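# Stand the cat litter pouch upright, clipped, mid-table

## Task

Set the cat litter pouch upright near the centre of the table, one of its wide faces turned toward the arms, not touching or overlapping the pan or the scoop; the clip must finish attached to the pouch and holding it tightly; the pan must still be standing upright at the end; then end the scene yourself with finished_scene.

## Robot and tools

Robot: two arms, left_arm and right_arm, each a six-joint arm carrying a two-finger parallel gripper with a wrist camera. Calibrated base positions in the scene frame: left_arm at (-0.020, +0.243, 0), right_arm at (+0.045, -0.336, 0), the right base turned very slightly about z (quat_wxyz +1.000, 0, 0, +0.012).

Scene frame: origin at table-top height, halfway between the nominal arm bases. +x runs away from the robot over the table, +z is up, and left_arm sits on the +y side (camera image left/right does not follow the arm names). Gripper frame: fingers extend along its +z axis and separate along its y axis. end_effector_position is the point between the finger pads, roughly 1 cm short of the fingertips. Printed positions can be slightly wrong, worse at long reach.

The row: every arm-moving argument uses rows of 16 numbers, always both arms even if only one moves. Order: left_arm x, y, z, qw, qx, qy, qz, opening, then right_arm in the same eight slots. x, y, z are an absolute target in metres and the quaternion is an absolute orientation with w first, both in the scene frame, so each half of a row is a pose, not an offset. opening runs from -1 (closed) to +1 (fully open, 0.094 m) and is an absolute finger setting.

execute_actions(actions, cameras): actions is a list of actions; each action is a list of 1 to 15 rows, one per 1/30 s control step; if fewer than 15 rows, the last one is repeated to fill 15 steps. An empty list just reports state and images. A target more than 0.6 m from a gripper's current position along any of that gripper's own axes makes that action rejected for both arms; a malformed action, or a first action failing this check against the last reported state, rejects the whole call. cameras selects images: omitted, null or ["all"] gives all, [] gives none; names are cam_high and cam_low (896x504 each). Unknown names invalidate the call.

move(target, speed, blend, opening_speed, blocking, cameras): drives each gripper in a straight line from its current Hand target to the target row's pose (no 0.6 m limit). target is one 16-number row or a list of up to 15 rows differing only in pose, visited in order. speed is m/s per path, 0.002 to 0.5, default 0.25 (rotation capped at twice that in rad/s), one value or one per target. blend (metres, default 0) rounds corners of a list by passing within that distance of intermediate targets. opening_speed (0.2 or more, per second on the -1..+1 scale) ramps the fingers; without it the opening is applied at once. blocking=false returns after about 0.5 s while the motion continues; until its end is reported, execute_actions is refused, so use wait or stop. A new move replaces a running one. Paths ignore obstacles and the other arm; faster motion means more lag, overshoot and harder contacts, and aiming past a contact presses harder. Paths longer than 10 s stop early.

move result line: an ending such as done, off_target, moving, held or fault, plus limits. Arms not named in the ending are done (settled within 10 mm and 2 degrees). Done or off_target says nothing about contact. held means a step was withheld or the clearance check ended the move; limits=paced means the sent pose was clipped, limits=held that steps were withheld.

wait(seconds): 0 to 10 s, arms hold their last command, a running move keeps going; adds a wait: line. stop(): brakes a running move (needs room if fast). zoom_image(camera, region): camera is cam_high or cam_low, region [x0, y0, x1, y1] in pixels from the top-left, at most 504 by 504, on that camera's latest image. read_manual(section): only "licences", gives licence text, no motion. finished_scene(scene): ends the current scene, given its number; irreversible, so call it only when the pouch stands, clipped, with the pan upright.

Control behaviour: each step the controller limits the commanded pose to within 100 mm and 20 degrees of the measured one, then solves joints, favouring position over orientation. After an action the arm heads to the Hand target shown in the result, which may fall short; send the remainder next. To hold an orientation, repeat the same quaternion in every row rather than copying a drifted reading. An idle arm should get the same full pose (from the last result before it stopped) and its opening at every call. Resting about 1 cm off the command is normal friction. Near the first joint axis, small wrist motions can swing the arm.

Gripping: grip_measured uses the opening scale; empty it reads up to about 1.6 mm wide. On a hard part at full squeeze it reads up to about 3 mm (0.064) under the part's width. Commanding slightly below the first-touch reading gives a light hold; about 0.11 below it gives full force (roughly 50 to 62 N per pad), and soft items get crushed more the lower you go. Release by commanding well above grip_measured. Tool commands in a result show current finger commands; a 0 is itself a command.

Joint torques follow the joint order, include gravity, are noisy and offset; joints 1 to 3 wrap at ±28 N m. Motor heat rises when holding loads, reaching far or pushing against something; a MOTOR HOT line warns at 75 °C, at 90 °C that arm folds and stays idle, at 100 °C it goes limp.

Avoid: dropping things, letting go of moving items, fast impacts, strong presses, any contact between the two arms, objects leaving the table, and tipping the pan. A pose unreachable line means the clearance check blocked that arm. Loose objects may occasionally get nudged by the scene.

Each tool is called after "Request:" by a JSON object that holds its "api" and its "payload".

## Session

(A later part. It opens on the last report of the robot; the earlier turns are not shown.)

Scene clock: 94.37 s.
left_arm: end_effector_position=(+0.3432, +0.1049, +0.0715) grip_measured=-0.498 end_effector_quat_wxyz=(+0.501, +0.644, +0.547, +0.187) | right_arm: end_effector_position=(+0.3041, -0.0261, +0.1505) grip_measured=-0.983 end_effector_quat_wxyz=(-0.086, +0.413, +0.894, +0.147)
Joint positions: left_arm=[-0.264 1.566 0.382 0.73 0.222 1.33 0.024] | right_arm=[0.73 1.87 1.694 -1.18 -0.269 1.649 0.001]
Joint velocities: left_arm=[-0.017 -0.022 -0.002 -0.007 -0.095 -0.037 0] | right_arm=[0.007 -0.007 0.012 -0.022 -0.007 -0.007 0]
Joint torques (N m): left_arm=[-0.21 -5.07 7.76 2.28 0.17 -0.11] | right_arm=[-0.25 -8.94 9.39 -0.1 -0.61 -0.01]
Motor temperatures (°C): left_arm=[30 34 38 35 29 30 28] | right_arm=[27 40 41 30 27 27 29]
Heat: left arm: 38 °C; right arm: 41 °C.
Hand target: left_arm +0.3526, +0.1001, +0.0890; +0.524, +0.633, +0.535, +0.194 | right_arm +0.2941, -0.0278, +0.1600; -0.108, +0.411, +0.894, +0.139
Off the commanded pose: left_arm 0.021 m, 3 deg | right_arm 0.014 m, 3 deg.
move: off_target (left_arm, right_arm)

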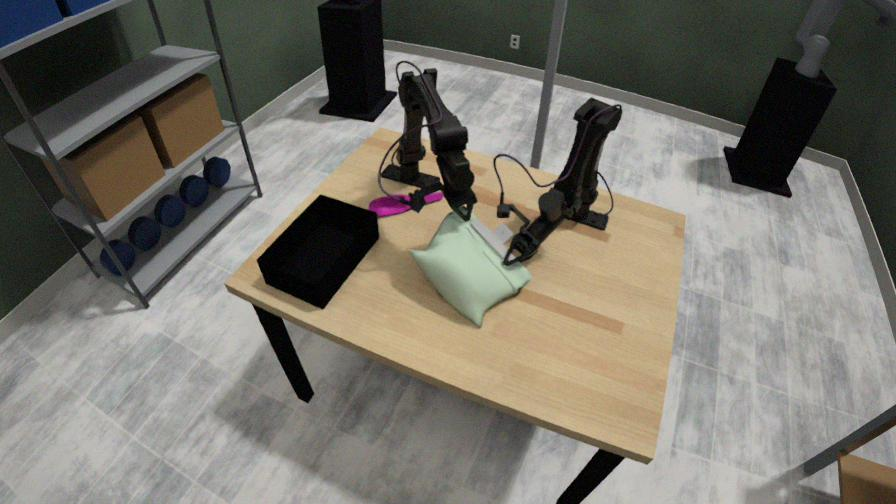

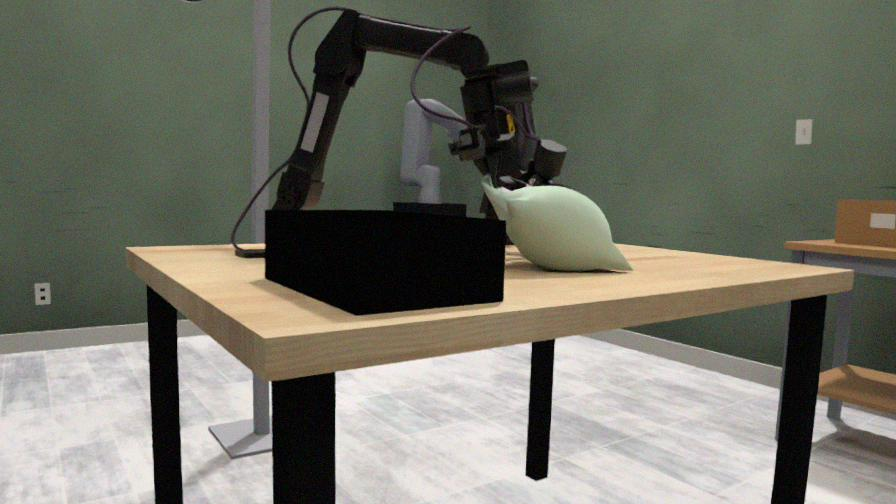

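Request:
{"api": "move", "payload": {"target": [0.353, 0.100, 0.089, 0.524, 0.633, 0.536, 0.1945, -0.75, 0.294, -0.028, 0.160, -0.1086, 0.4107, 0.8949, 0.1370, -1.0], "speed": 0.05, "opening_speed": 0.3}}

Request:
{"api": "zoom_image", "payload": {"camera": "cam_high", "region": [440, 190, 560, 300]}}

Request:
{"api": "zoom_image", "payload": {"camera": "cam_low", "region": [400, 140, 650, 290]}}

Scene clock: 95.87 s.
left_arm: end_effector_position=(+0.3439, +0.1043, +0.0736) grip_measured=-0.738 end_effector_quat_wxyz=(+0.508, +0.634, +0.555, +0.180) | right_arm: end_effector_position=(+0.3023, -0.0282, +0.1478) grip_measured=-0.983 end_effector_quat_wxyz=(-0.088, +0.414, +0.895, +0.139)
Joint positions: left_arm=[-0.264 1.566 0.382 0.739 0.224 1.297 0.012] | right_arm=[0.73 1.875 1.694 -1.192 -0.268 1.647 0.001]
Joint velocities: left_arm=[-0.007 0.002 -0.007 0.007 -0.037 -0.066 -0.001] | right_arm=[-0.007 -0.007 0.012 -0.081 -0.007 -0.066 0]
Joint torques (N m): left_arm=[-0.29 -4.86 7.84 2.14 0.09 0.21] | right_arm=[-0.27 -9.17 9.65 -0.04 -0.62 -0.13]
Motor temperatures (°C): left_arm=[30 34 38 35 29 30 28] | right_arm=[27 40 41 30 27 27 29]
Heat: left arm: 38 °C; right arm: 41 °C.
Hand target: left_arm +0.3527, +0.1001, +0.0889; +0.524, +0.633, +0.536, +0.194 | right_arm +0.2941, -0.0279, +0.1597; -0.108, +0.411, +0.894, +0.138
Off the commanded pose: left_arm 0.018 m, 3 deg | right_arm 0.015 m, 2 deg.
move: off_target (left_arm, right_arm)

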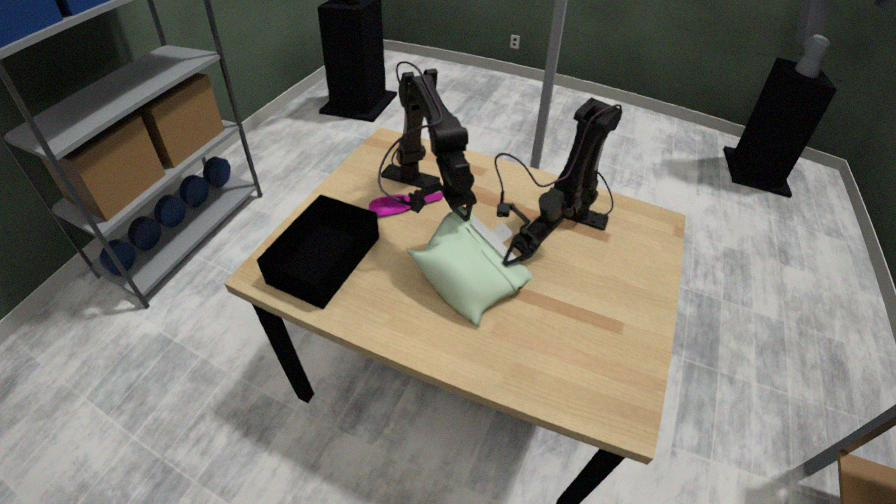

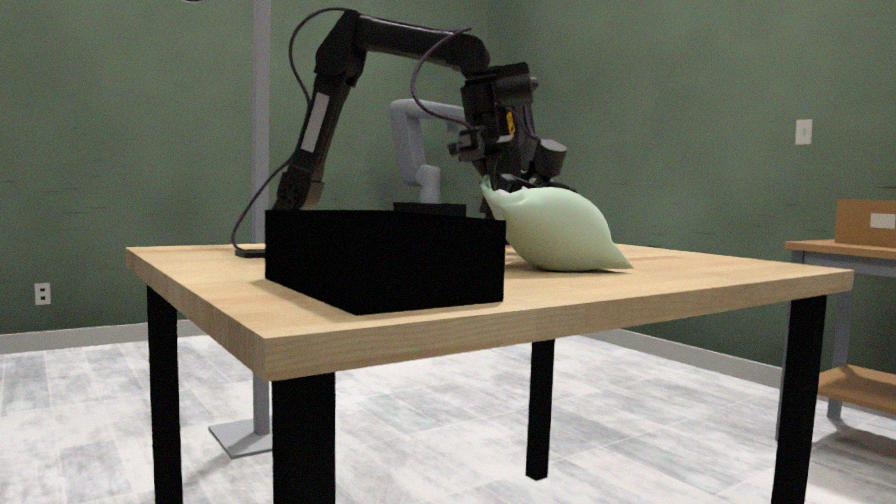

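Scaled by 4.200.

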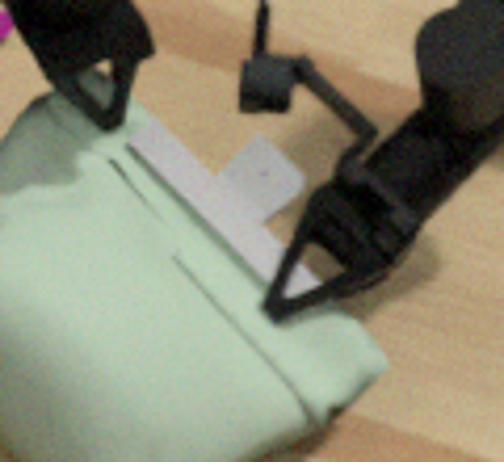

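Scaled by 2.016.

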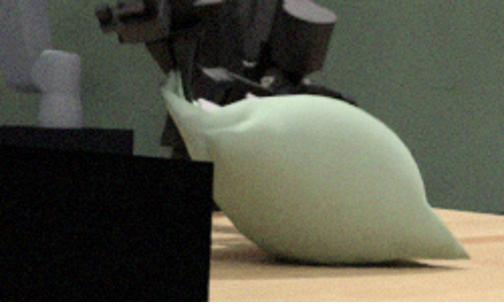

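Request:
{"api": "move", "payload": {"target": [0.353, 0.100, 0.089, 0.524, 0.633, 0.536, 0.1945, -1.0, 0.294, -0.028, 0.160, -0.1086, 0.4107, 0.8949, 0.1370, -1.0], "speed": 0.05, "opening_speed": 0.3}}

Request:
{"api": "zoom_image", "payload": {"camera": "cam_high", "region": [440, 190, 560, 300]}}

Request:
{"api": "zoom_image", "payload": {"camera": "cam_low", "region": [400, 140, 650, 290]}}

Scene clock: 97.03 s.
left_arm: end_effector_position=(+0.3439, +0.1043, +0.0736) grip_measured=-0.739 end_effector_quat_wxyz=(+0.508, +0.634, +0.555, +0.180) | right_arm: end_effector_position=(+0.3023, -0.0282, +0.1478) grip_measured=-0.983 end_effector_quat_wxyz=(-0.088, +0.414, +0.895, +0.139)
Joint positions: left_arm=[-0.264 1.566 0.382 0.739 0.224 1.297 0.012] | right_arm=[0.73 1.875 1.694 -1.192 -0.268 1.646 0.001]
Joint velocities: left_arm=[-0.022 0.002 -0.007 -0.007 0.037 -0.037 0] | right_arm=[-0.017 -0.002 -0.007 -0.037 -0.066 -0.007 0]
Joint torques (N m): left_arm=[-0.06 -5.04 7.82 2.18 0.08 0.22] | right_arm=[-0.1 -9.24 9.5 -0.04 -0.65 -0.08]
Motor temperatures (°C): left_arm=[30 34 39 35 29 30 28] | right_arm=[27 40 41 30 27 27 29]
Heat: left arm: 39 °C; right arm: 41 °C.
Hand target: left_arm +0.3527, +0.1001, +0.0889; +0.524, +0.633, +0.536, +0.195 | right_arm +0.2941, -0.0280, +0.1599; -0.108, +0.411, +0.895, +0.138
Off the commanded pose: left_arm 0.018 m, 3 deg | right_arm 0.015 m, 2 deg.
move: off_target (left_arm, right_arm)

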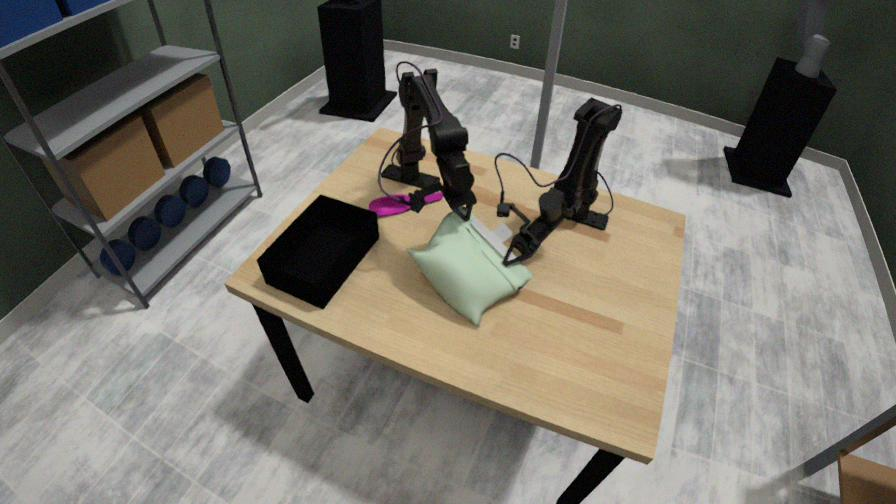

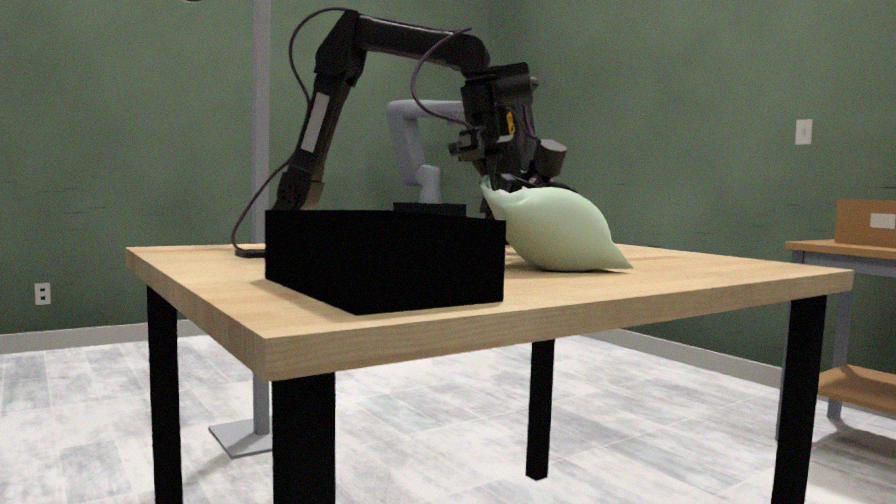

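Scaled by 4.200.

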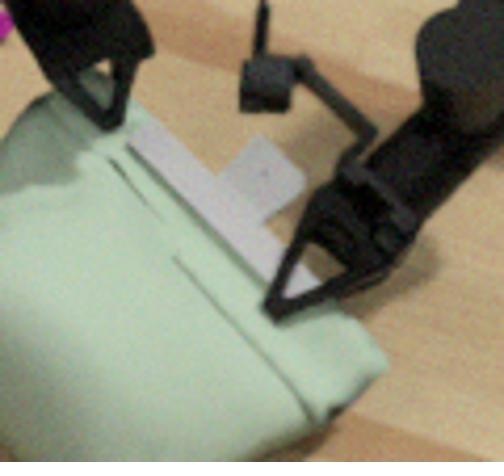

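Scaled by 2.016.

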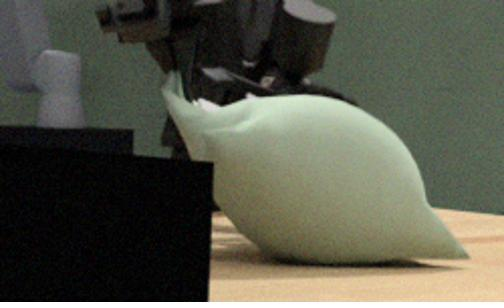

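Request:
{"api": "move", "payload": {"target": [0.350, 0.0765, 0.161, 0.4342, 0.6945, 0.4865, 0.3042, -1.0, 0.280, -0.065, 0.158, -0.097, 0.3861, 0.8652, 0.3047, -1.0], "speed": 0.05}}

Request:
{"api": "zoom_image", "payload": {"camera": "cam_high", "region": [400, 180, 560, 340]}}

Request:
{"api": "zoom_image", "payload": {"camera": "cam_low", "region": [400, 140, 650, 290]}}

Scene clock: 102.50 s.
left_arm: end_effector_position=(+0.3396, +0.0793, +0.1255) grip_measured=-0.740 end_effector_quat_wxyz=(+0.407, +0.713, +0.501, +0.275) | right_arm: end_effector_position=(+0.2876, -0.0668, +0.1499) grip_measured=-0.983 end_effector_quat_wxyz=(-0.085, +0.394, +0.869, +0.287)
Joint positions: left_arm=[-0.469 1.348 0.606 0.195 -0.089 1.499 0.012] | right_arm=[0.606 1.503 1.173 -0.791 -0.424 1.58 0.001]
Joint velocities: left_arm=[-0.007 0.022 -0.022 -0.022 -0.007 -0.051 0] | right_arm=[-0.007 0.007 -0.002 -0.007 0.022 0.037 0.001]
Joint torques (N m): left_arm=[-0.47 -7.13 10.62 2.15 -0.38 0.25] | right_arm=[-0.54 -8.9 5.35 0.95 -0.67 -0.06]
Motor temperatures (°C): left_arm=[30 35 39 36 29 30 29] | right_arm=[27 41 40 30 27 27 29]
Heat: left arm: 39 °C; right arm: 41 °C.
Hand target: left_arm +0.3497, +0.0769, +0.1600; +0.433, +0.695, +0.486, +0.306 | right_arm +0.2797, -0.0654, +0.1598; -0.096, +0.383, +0.867, +0.304
Off the commanded pose: left_arm 0.037 m, 5 deg | right_arm 0.011 m, 3 deg.
move: off_target (left_arm, right_arm)

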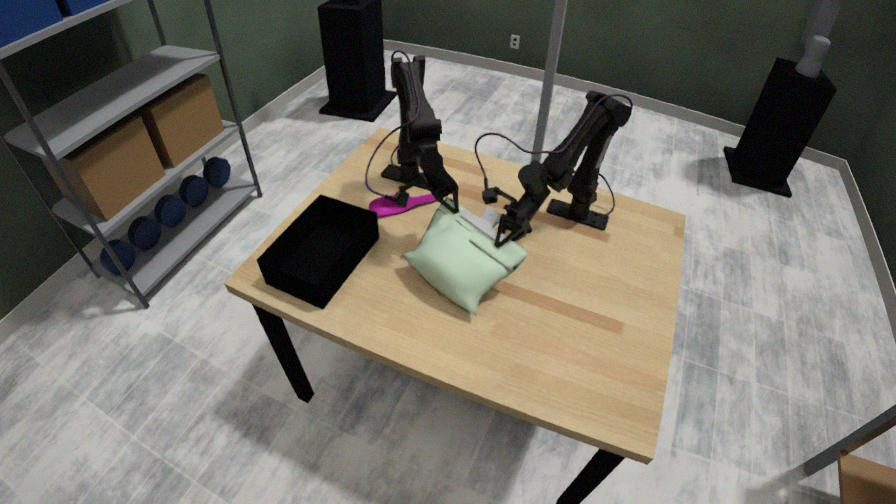

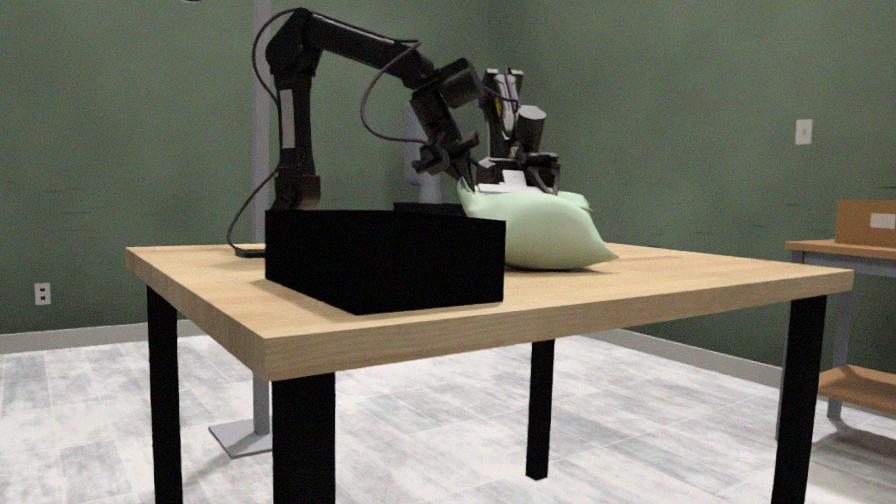

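Scaled by 3.150.

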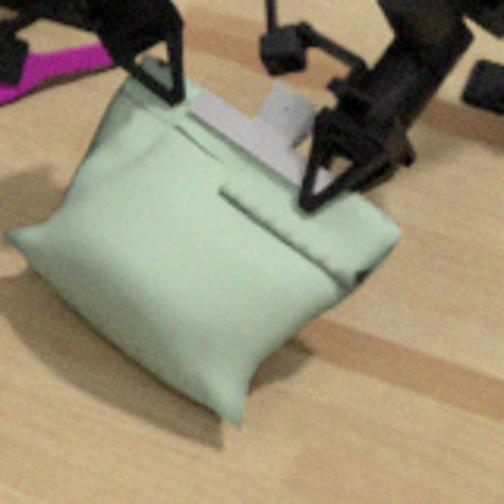

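Scaled by 2.016.

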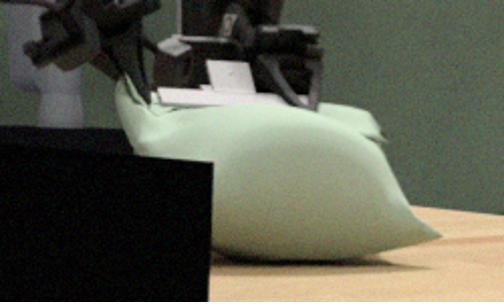

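Request:
{"api": "move", "payload": {"target": [0.406, 0.056, 0.203, 0.2594, 0.7744, 0.5473, 0.1832, -1.0, 0.338, -0.087, 0.190, -0.2655, 0.4264, 0.8204, 0.2745, -1.0], "speed": 0.05}}

Request:
{"api": "zoom_image", "payload": {"camera": "cam_high", "region": [400, 180, 560, 340]}}

Request:
{"api": "zoom_image", "payload": {"camera": "cam_low", "region": [400, 140, 650, 290]}}

Scene clock: 108.93 s.
left_arm: end_effector_position=(+0.3886, +0.0614, +0.1725) grip_measured=-0.742 end_effector_quat_wxyz=(+0.217, +0.792, +0.547, +0.165) | right_arm: end_effector_position=(+0.3397, -0.0903, +0.1846) grip_measured=-0.983 end_effector_quat_wxyz=(-0.250, +0.425, +0.824, +0.278)
Joint positions: left_arm=[-0.447 1.743 1.525 -0.805 -0.069 1.505 0.012] | right_arm=[0.341 1.84 1.638 -1.264 -0.761 1.361 0.001]
Joint velocities: left_arm=[-0.007 0.022 -0.002 -0.022 0.022 -0.037 -0.001] | right_arm=[-0.002 0.007 -0.002 0.037 -0.066 -0.007 0]
Joint torques (N m): left_arm=[0.57 -9.05 12.15 1.62 0.03 -0.24] | right_arm=[-0.38 -7.35 8.5 -0.03 -0.65 0.01]
Motor temperatures (°C): left_arm=[30 35 41 36 29 30 29] | right_arm=[27 41 40 30 27 27 30]
Heat: left arm: 41 °C; right arm: 41 °C.
Hand target: left_arm +0.4037, +0.0564, +0.2038; +0.260, +0.772, +0.550, +0.184 | right_arm +0.3390, -0.0891, +0.1892; -0.262, +0.428, +0.819, +0.276
Off the commanded pose: left_arm 0.036 m, 6 deg | right_arm 0.007 m, 2 deg.
move: off_target (left_arm)

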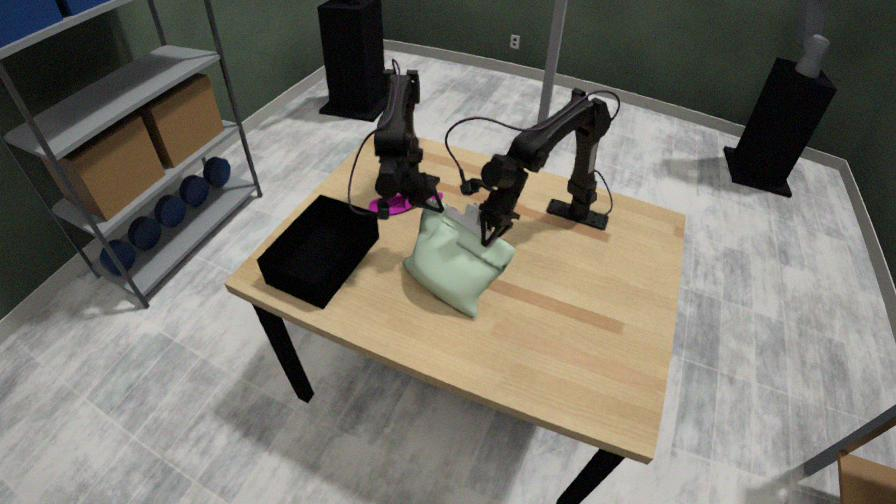

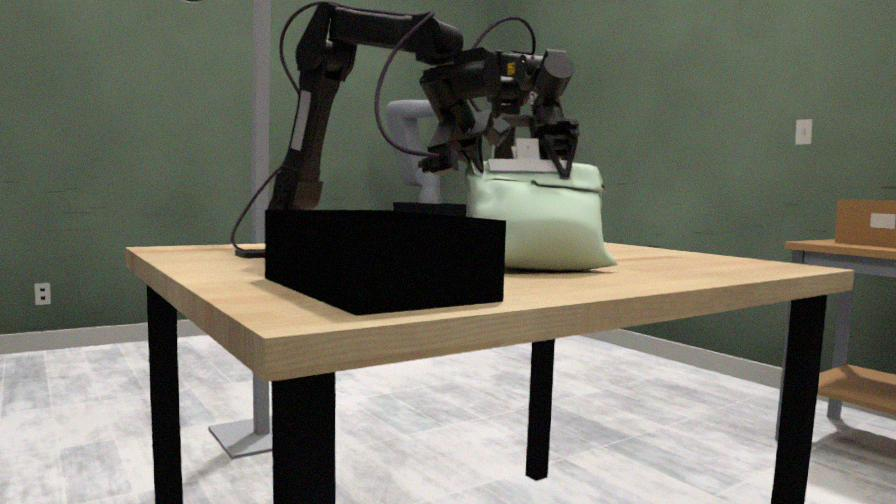

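Scaled by 3.150.

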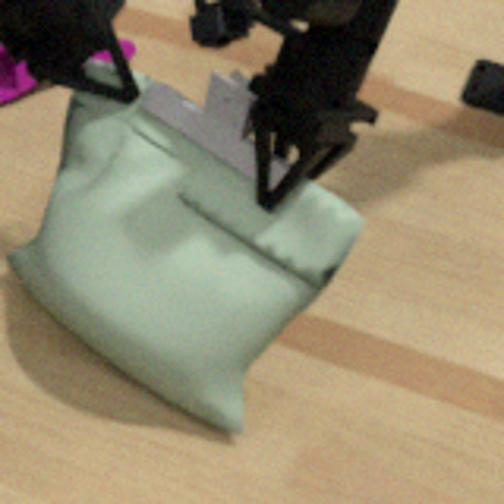

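Scaled by 2.016.

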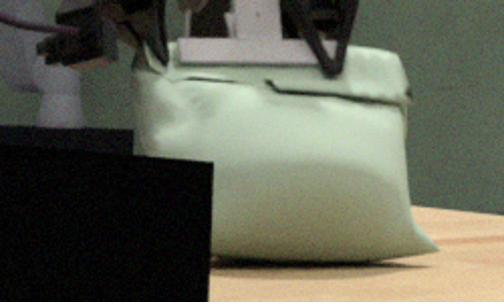

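Request:
{"api": "move", "payload": {"target": [0.430, 0.048, 0.219, 0.182, 0.7883, 0.5727, 0.1321, -1.0, 0.362, -0.095, 0.195, -0.3118, 0.4408, 0.7974, 0.2681, -1.0], "speed": 0.05}}

Request:
{"api": "zoom_image", "payload": {"camera": "cam_high", "region": [400, 180, 560, 340]}}

Request:
{"api": "zoom_image", "payload": {"camera": "cam_low", "region": [400, 140, 650, 290]}}

Scene clock: 112.23 s.
left_arm: end_effector_position=(+0.4114, +0.0562, +0.1864) grip_measured=-0.743 end_effector_quat_wxyz=(+0.124, +0.810, +0.562, +0.111) | right_arm: end_effector_position=(+0.3644, -0.0967, +0.1933) grip_measured=-0.983 end_effector_quat_wxyz=(-0.297, +0.437, +0.802, +0.278)
Joint positions: left_arm=[-0.435 2.077 2.125 -1.291 -0.066 1.504 0.012] | right_arm=[0.277 1.997 1.85 -1.445 -0.838 1.29 0.001]
Joint velocities: left_arm=[-0.012 0.007 0.002 -0.007 -0.007 -0.037 0] | right_arm=[-0.022 0.007 -0.007 0.007 0.066 0.081 -0.002]
Joint torques (N m): left_arm=[0.49 -11.71 12.19 1.44 0.12 -0.4] | right_arm=[0.01 -8.59 8.06 -0.25 -0.62 0.05]
Motor temperatures (°C): left_arm=[30 36 42 36 29 30 29] | right_arm=[27 41 39 30 27 27 30]
Heat: left arm: 42 °C; right arm: 41 °C.
Hand target: left_arm +0.4276, +0.0488, +0.2197; +0.183, +0.788, +0.572, +0.132 | right_arm +0.3622, -0.0957, +0.1945; -0.310, +0.442, +0.797, +0.269
Off the commanded pose: left_arm 0.038 m, 8 deg | right_arm 0.003 m, 2 deg.
move: off_target (left_arm)

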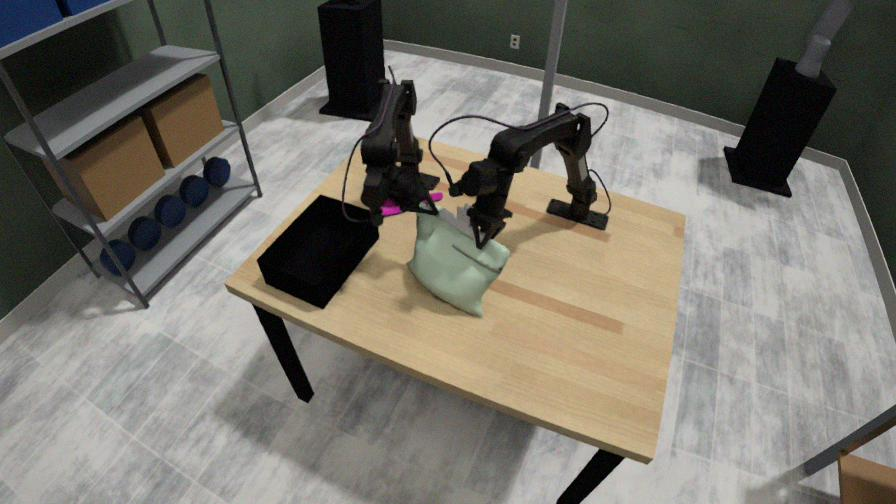

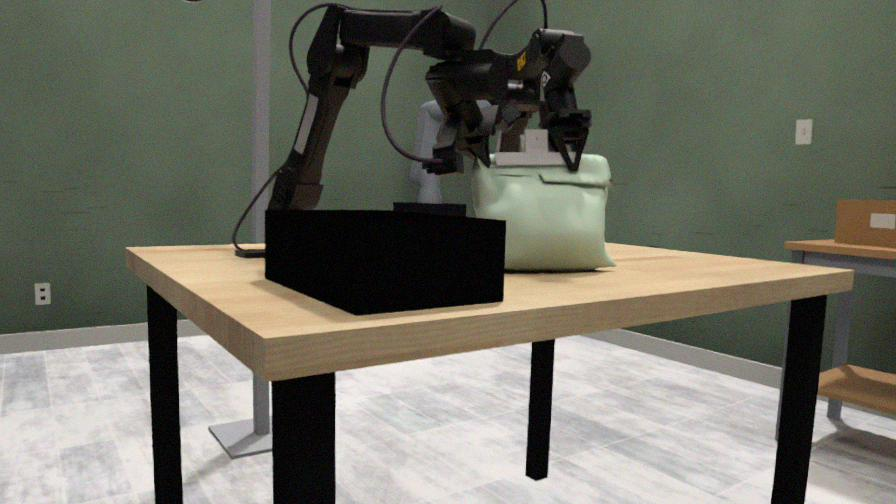

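Scaled by 3.150.

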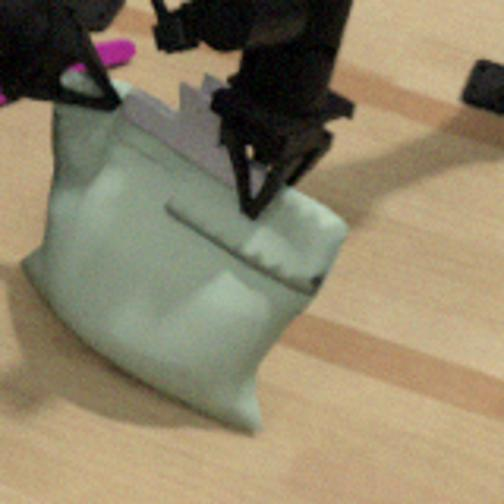

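Scaled by 2.016.

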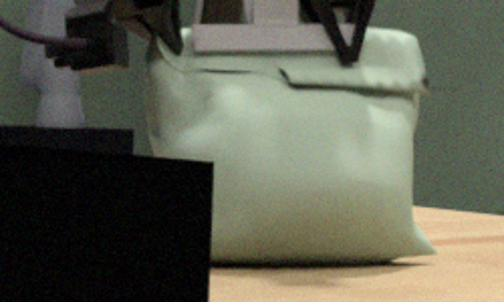

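Request:
{"api": "move", "payload": {"target": [0.430, 0.048, 0.219, 0.182, 0.7883, 0.5727, 0.1321, -1.0, 0.362, -0.095, 0.195, -0.3118, 0.4408, 0.7974, 0.2681, -0.7], "speed": 0.05, "opening_speed": 0.2}}

Request:
{"api": "zoom_image", "payload": {"camera": "cam_high", "region": [400, 180, 560, 340]}}

Request:
{"api": "zoom_image", "payload": {"camera": "cam_low", "region": [400, 140, 650, 290]}}

Scene clock: 114.37 s.
left_arm: end_effector_position=(+0.4107, +0.0547, +0.1870) grip_measured=-0.743 end_effector_quat_wxyz=(+0.127, +0.809, +0.564, +0.107) | right_arm: end_effector_position=(+0.3617, -0.0985, +0.1934) grip_measured=-0.702 end_effector_quat_wxyz=(-0.301, +0.441, +0.801, +0.270)
Joint positions: left_arm=[-0.435 2.077 2.128 -1.293 -0.057 1.498 0.012] | right_arm=[0.277 1.998 1.856 -1.467 -0.831 1.29 0.014]
Joint velocities: left_arm=[0.002 0.002 -0.022 0.066 0.037 0.022 0.001] | right_arm=[-0.002 0.002 0.012 0.007 -0.022 0.066 0.001]
Joint torques (N m): left_arm=[0.59 -11.67 11.93 1.45 0.11 -0.28] | right_arm=[0.32 -8.32 7.9 -0.13 -0.68 0.03]
Motor temperatures (°C): left_arm=[30 37 43 36 29 30 29] | right_arm=[27 41 39 30 27 27 29]
Heat: left arm: 43 °C; right arm: 41 °C.
Hand target: left_arm +0.4278, +0.0489, +0.2192; +0.183, +0.789, +0.571, +0.131 | right_arm +0.3620, -0.0950, +0.1949; -0.311, +0.442, +0.797, +0.269
Off the commanded pose: left_arm 0.038 m, 7 deg | right_arm 0.004 m, 1 deg.
move: off_target (left_arm)

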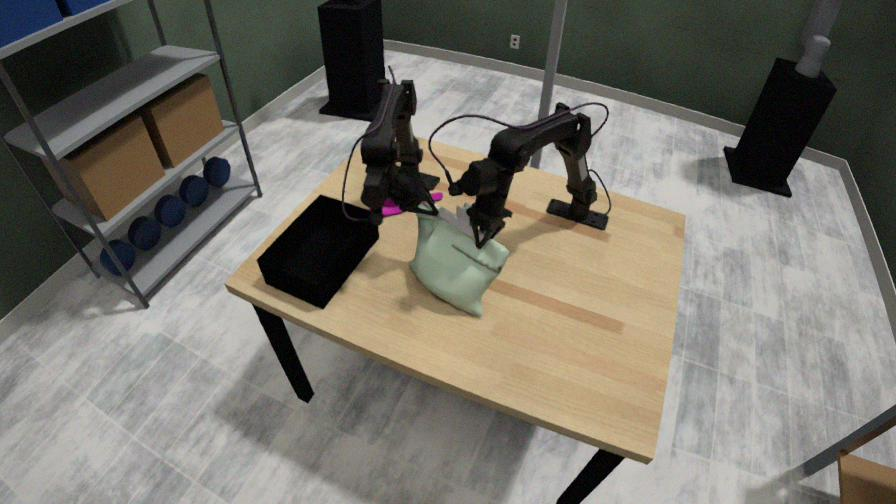

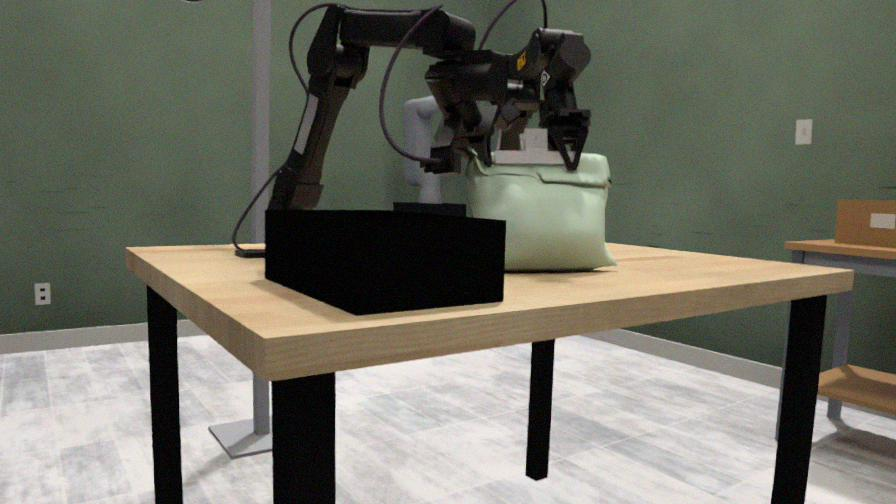

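Scaled by 3.150.

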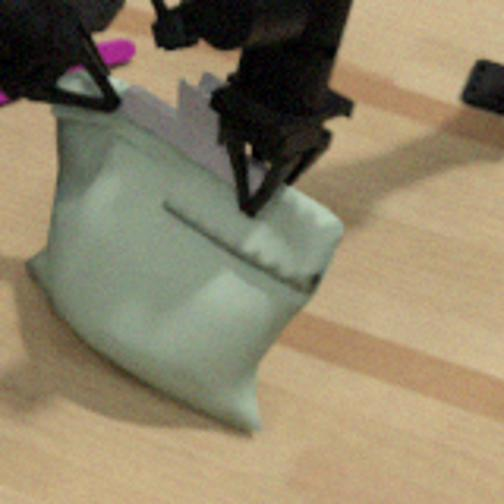

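Scaled by 2.016.

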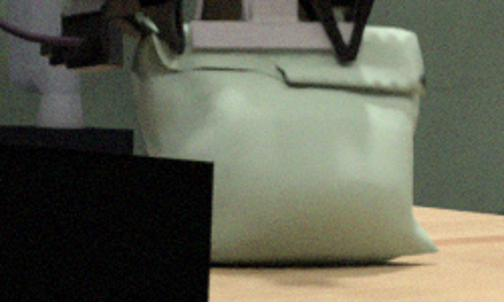

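Request:
{"api": "move", "payload": {"target": [0.430, 0.048, 0.219, 0.182, 0.7883, 0.5727, 0.1321, -1.0, 0.362, -0.095, 0.195, -0.3118, 0.4408, 0.7974, 0.2681, -0.3], "speed": 0.05, "opening_speed": 0.5, "cameras": []}}

Request:
{"api": "move", "payload": {"target": [0.430, 0.048, 0.219, 0.182, 0.7883, 0.5727, 0.1321, -1.0, 0.385, -0.160, 0.258, -0.3118, 0.4408, 0.7974, 0.2681, -0.3], "speed": 0.08}}

Request:
{"api": "zoom_image", "payload": {"camera": "cam_high", "region": [400, 180, 560, 340]}}

Request:
{"api": "zoom_image", "payload": {"camera": "cam_low", "region": [400, 100, 650, 290]}}

Scene clock: 115.70 s.
left_arm: end_effector_position=(+0.4111, +0.0542, +0.1879) grip_measured=-0.743 end_effector_quat_wxyz=(+0.129, +0.806, +0.568, +0.107) | right_arm: end_effector_position=(+0.3589, -0.0994, +0.1935) grip_measured=-0.302 end_effector_quat_wxyz=(-0.305, +0.444, +0.800, +0.265)
Joint positions: left_arm=[-0.435 2.077 2.13 -1.292 -0.056 1.487 0.012] | right_arm=[0.277 1.998 1.856 -1.483 -0.831 1.29 0.033]
Joint velocities: left_arm=[-0.002 -0.012 0.012 0.007 -0.007 0.007 -0.001] | right_arm=[-0.002 0.002 -0.012 -0.081 0.007 -0.022 -0.001]
Joint torques (N m): left_arm=[0.47 -11.37 11.82 1.48 0.04 -0.19] | right_arm=[0.14 -8.24 8.05 -0.04 -0.7 0]
Motor temperatures (°C): left_arm=[30 37 43 36 29 30 29] | right_arm=[27 41 39 30 27 27 29]
Heat: left arm: 43 °C; right arm: 41 °C.
Hand target: left_arm +0.4280, +0.0487, +0.2193; +0.183, +0.789, +0.571, +0.131 | right_arm +0.3619, -0.0951, +0.1949; -0.312, +0.441, +0.798, +0.269
Off the commanded pose: left_arm 0.037 m, 7 deg | right_arm 0.006 m, 1 deg.
move: off_target (left_arm)
No camera images: "cameras" was empty.

Scene clock: 117.27 s.
left_arm: end_effector_position=(+0.4126, +0.0534, +0.1885) grip_measured=-0.743 end_effector_quat_wxyz=(+0.132, +0.804, +0.569, +0.108) | right_arm: end_effector_position=(+0.3859, -0.1606, +0.2420) grip_measured=-0.302 end_effector_quat_wxyz=(-0.248, +0.487, +0.771, +0.328)
Joint positions: left_arm=[-0.435 2.077 2.13 -1.286 -0.055 1.484 0.012] | right_arm=[0.092 1.911 1.923 -1.546 -0.847 1.258 0.033]
Joint velocities: left_arm=[-0.002 -0.002 -0.002 0.125 0.037 -0.022 -0.001] | right_arm=[0.002 -0.007 0.012 -0.022 -0.022 0.037 0.001]
Joint torques (N m): left_arm=[0.47 -11.62 11.64 1.45 0.06 -0.11] | right_arm=[-0.42 -10.65 7.91 0.09 -0.68 -0.06]
Motor temperatures (°C): left_arm=[30 37 43 36 29 30 29] | right_arm=[27 42 39 30 27 27 29]
Heat: left arm: 43 °C; right arm: 42 °C.
Hand target: left_arm +0.4281, +0.0487, +0.2190; +0.183, +0.789, +0.571, +0.131 | right_arm +0.3836, -0.1608, +0.2578; -0.238, +0.478, +0.773, +0.343
Off the commanded pose: left_arm 0.036 m, 7 deg | right_arm 0.016 m, 12 deg.
joint sent to its limit (right arm) — joint 4 (wrist pitch), lower limit. The joint targets are off in orientation, not in position.
move: off_target (left_arm, right_arm)

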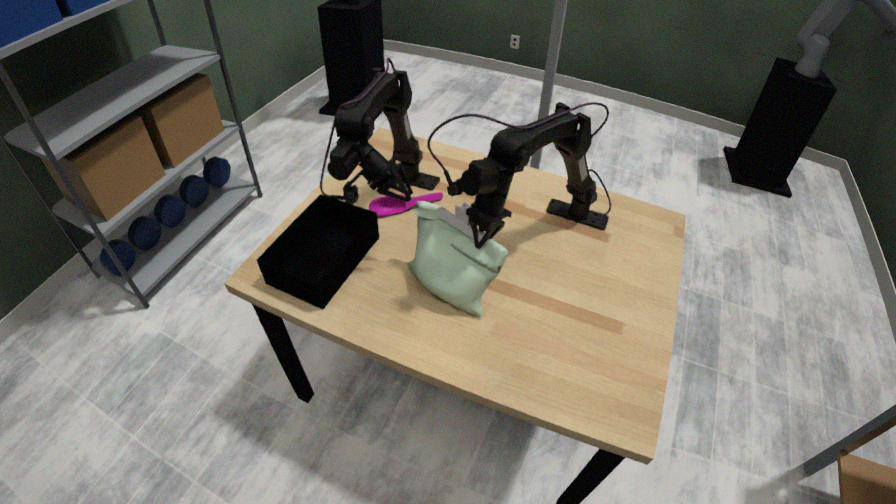

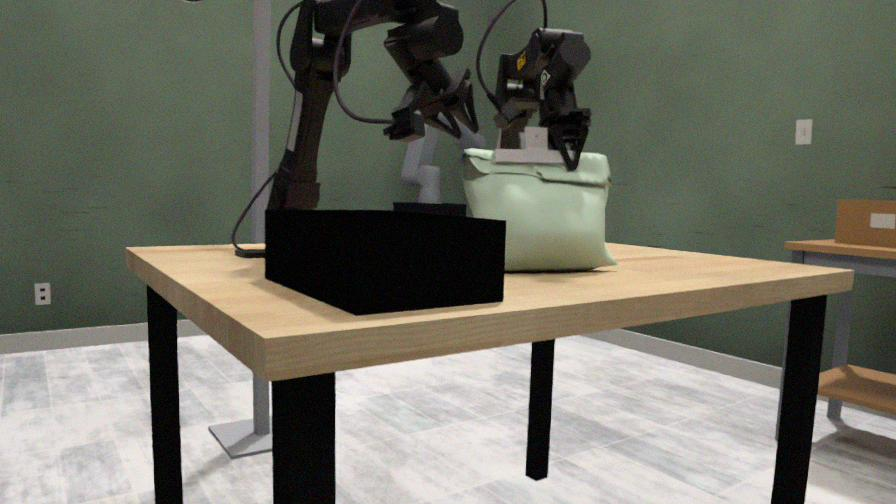

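Scaled by 3.150.

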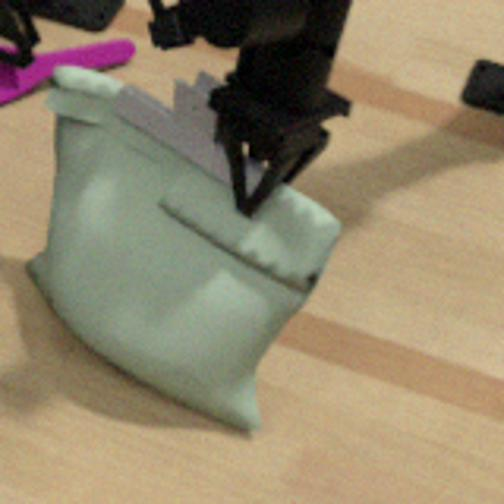

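Scaled by 2.016.

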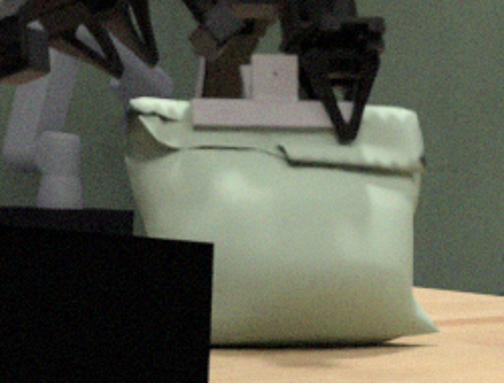

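Request:
{"api": "move", "payload": {"target": [[0.430, 0.048, 0.219, 0.182, 0.7883, 0.5727, 0.1321, -1.0, 0.350, -0.260, 0.300, 0.0, 0.6, 0.76, 0.25, -0.3], [0.430, 0.048, 0.219, 0.182, 0.7883, 0.5727, 0.1321, -1.0, 0.270, -0.370, 0.270, 0.183, 0.683, 0.683, 0.183, -0.3]], "speed": 0.2, "blend": 0.04}}

Scene clock: 121.03 s.
left_arm: end_effector_position=(+0.4126, +0.0534, +0.1885) grip_measured=-0.743 end_effector_quat_wxyz=(+0.133, +0.804, +0.570, +0.108) | right_arm: end_effector_position=(+0.2693, -0.3646, +0.2752) grip_measured=-0.302 end_effector_quat_wxyz=(+0.183, +0.679, +0.684, +0.194)
Joint positions: left_arm=[-0.435 2.077 2.13 -1.285 -0.055 1.483 0.012] | right_arm=[-0.265 1.063 1.409 -1.394 -0.138 1.359 0.033]
Joint velocities: left_arm=[0.002 0.017 0.007 0.037 -0.007 -0.022 0.001] | right_arm=[-0.017 0.012 -0.022 0.007 -0.022 0.022 0.001]
Joint torques (N m): left_arm=[0.54 -11.47 11.99 1.39 0.03 -0.14] | right_arm=[-0.64 -1.8 4.33 1.17 0.02 -0.11]
Motor temperatures (°C): left_arm=[30 37 44 36 29 30 29] | right_arm=[27 41 38 30 27 27 29]
Heat: left arm: 44 °C; right arm: 41 °C.
Hand target: left_arm +0.4282, +0.0487, +0.2191; +0.183, +0.789, +0.572, +0.132 | right_arm +0.2674, -0.3685, +0.2708; +0.187, +0.679, +0.685, +0.184
Off the commanded pose: left_arm 0.036 m, 7 deg | right_arm 0.008 m, 1 deg.
move: off_target (left_arm)

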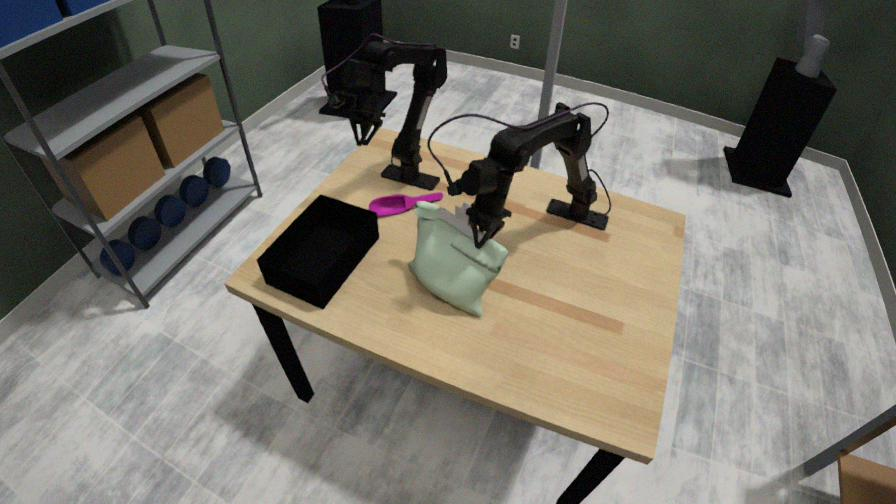

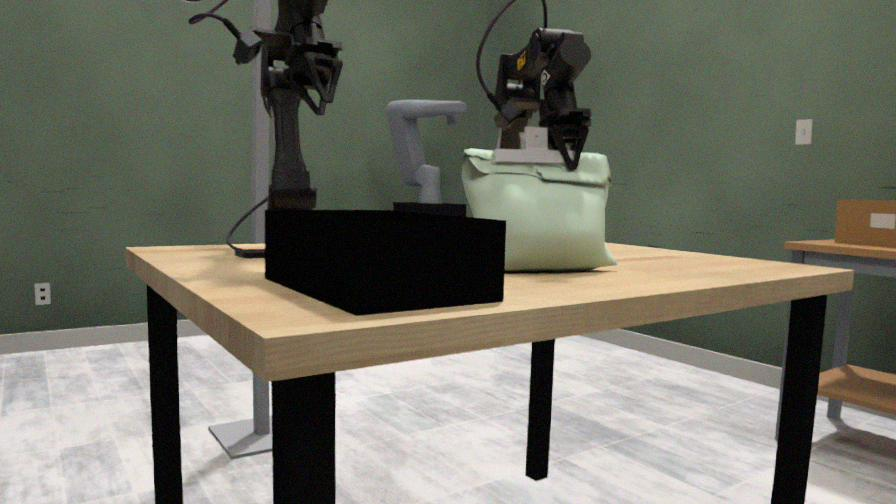

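Request:
{"api": "move", "payload": {"target": [0.422, 0.050, 0.240, 0.150, 0.798, 0.570, 0.120, -1.0, 0.270, -0.370, 0.270, 0.183, 0.683, 0.683, 0.183, -0.3], "speed": 0.05}}

Request:
{"api": "zoom_image", "payload": {"camera": "cam_high", "region": [400, 180, 560, 340]}}

Request:
{"api": "zoom_image", "payload": {"camera": "cam_low", "region": [400, 100, 650, 290]}}

Scene clock: 124.33 s.
left_arm: end_effector_position=(+0.4100, +0.0600, +0.2048) grip_measured=-0.743 end_effector_quat_wxyz=(+0.089, +0.809, +0.573, +0.098) | right_arm: end_effector_position=(+0.2704, -0.3656, +0.2742) grip_measured=-0.302 end_effector_quat_wxyz=(+0.182, +0.680, +0.683, +0.192)
Joint positions: left_arm=[-0.435 2.23 2.474 -1.563 -0.082 1.485 0.012] | right_arm=[-0.268 1.068 1.409 -1.393 -0.138 1.359 0.033]
Joint velocities: left_arm=[-0.017 0.007 0.007 -0.066 -0.022 -0.066 0] | right_arm=[0.002 0.002 -0.007 0.051 0.022 0.007 -0.001]
Joint torques (N m): left_arm=[0.13 -13.3 11.79 1.24 0.15 -0.05] | right_arm=[-1.05 -1.36 4.77 1.13 -0.02 -0.15]
Motor temperatures (°C): left_arm=[30 38 45 35 29 30 29] | right_arm=[27 41 38 31 27 27 29]
Heat: left arm: 45 °C; right arm: 41 °C.
Hand target: left_arm +0.4198, +0.0510, +0.2401; +0.151, +0.799, +0.569, +0.120 | right_arm +0.2699, -0.3700, +0.2700; +0.183, +0.683, +0.683, +0.183
Off the commanded pose: left_arm 0.038 m, 8 deg | right_arm 0.006 m, 1 deg.
move: off_target (left_arm)

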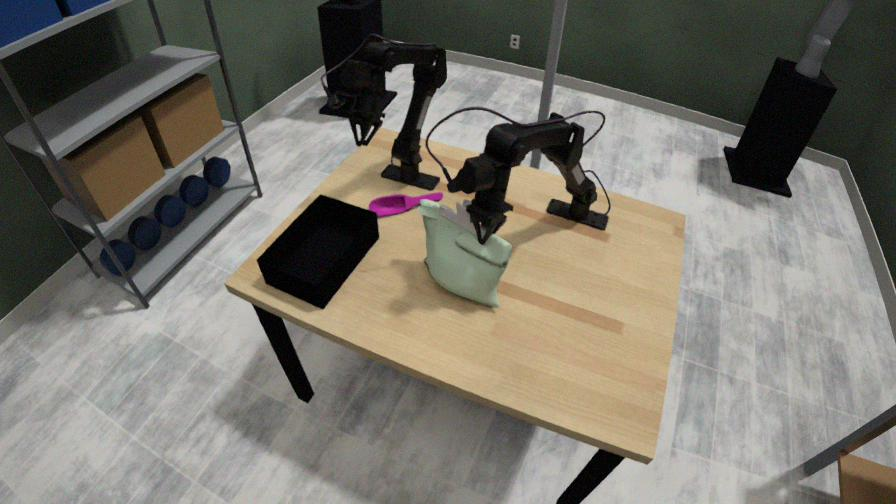

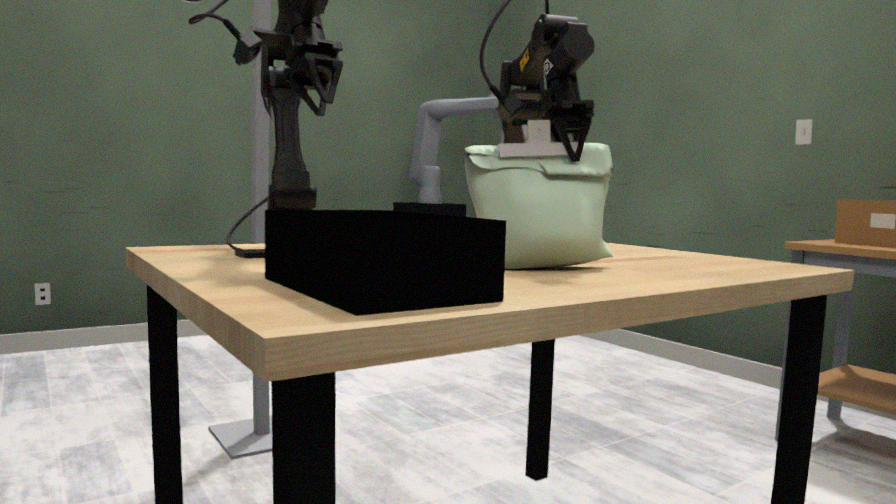

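Scaled by 3.150.

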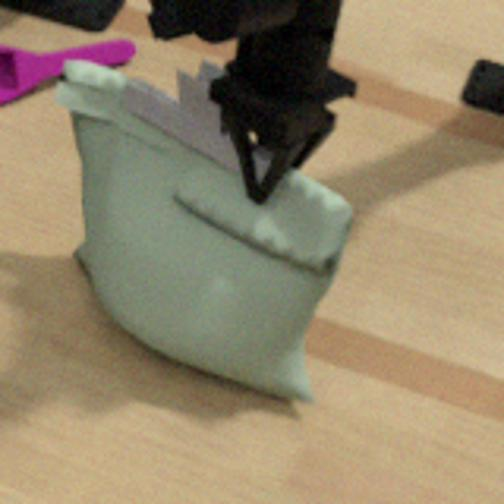

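Scaled by 2.016.

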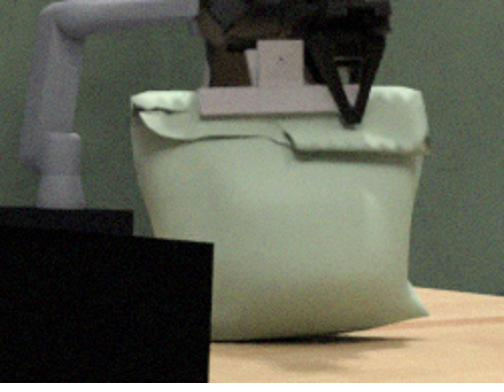

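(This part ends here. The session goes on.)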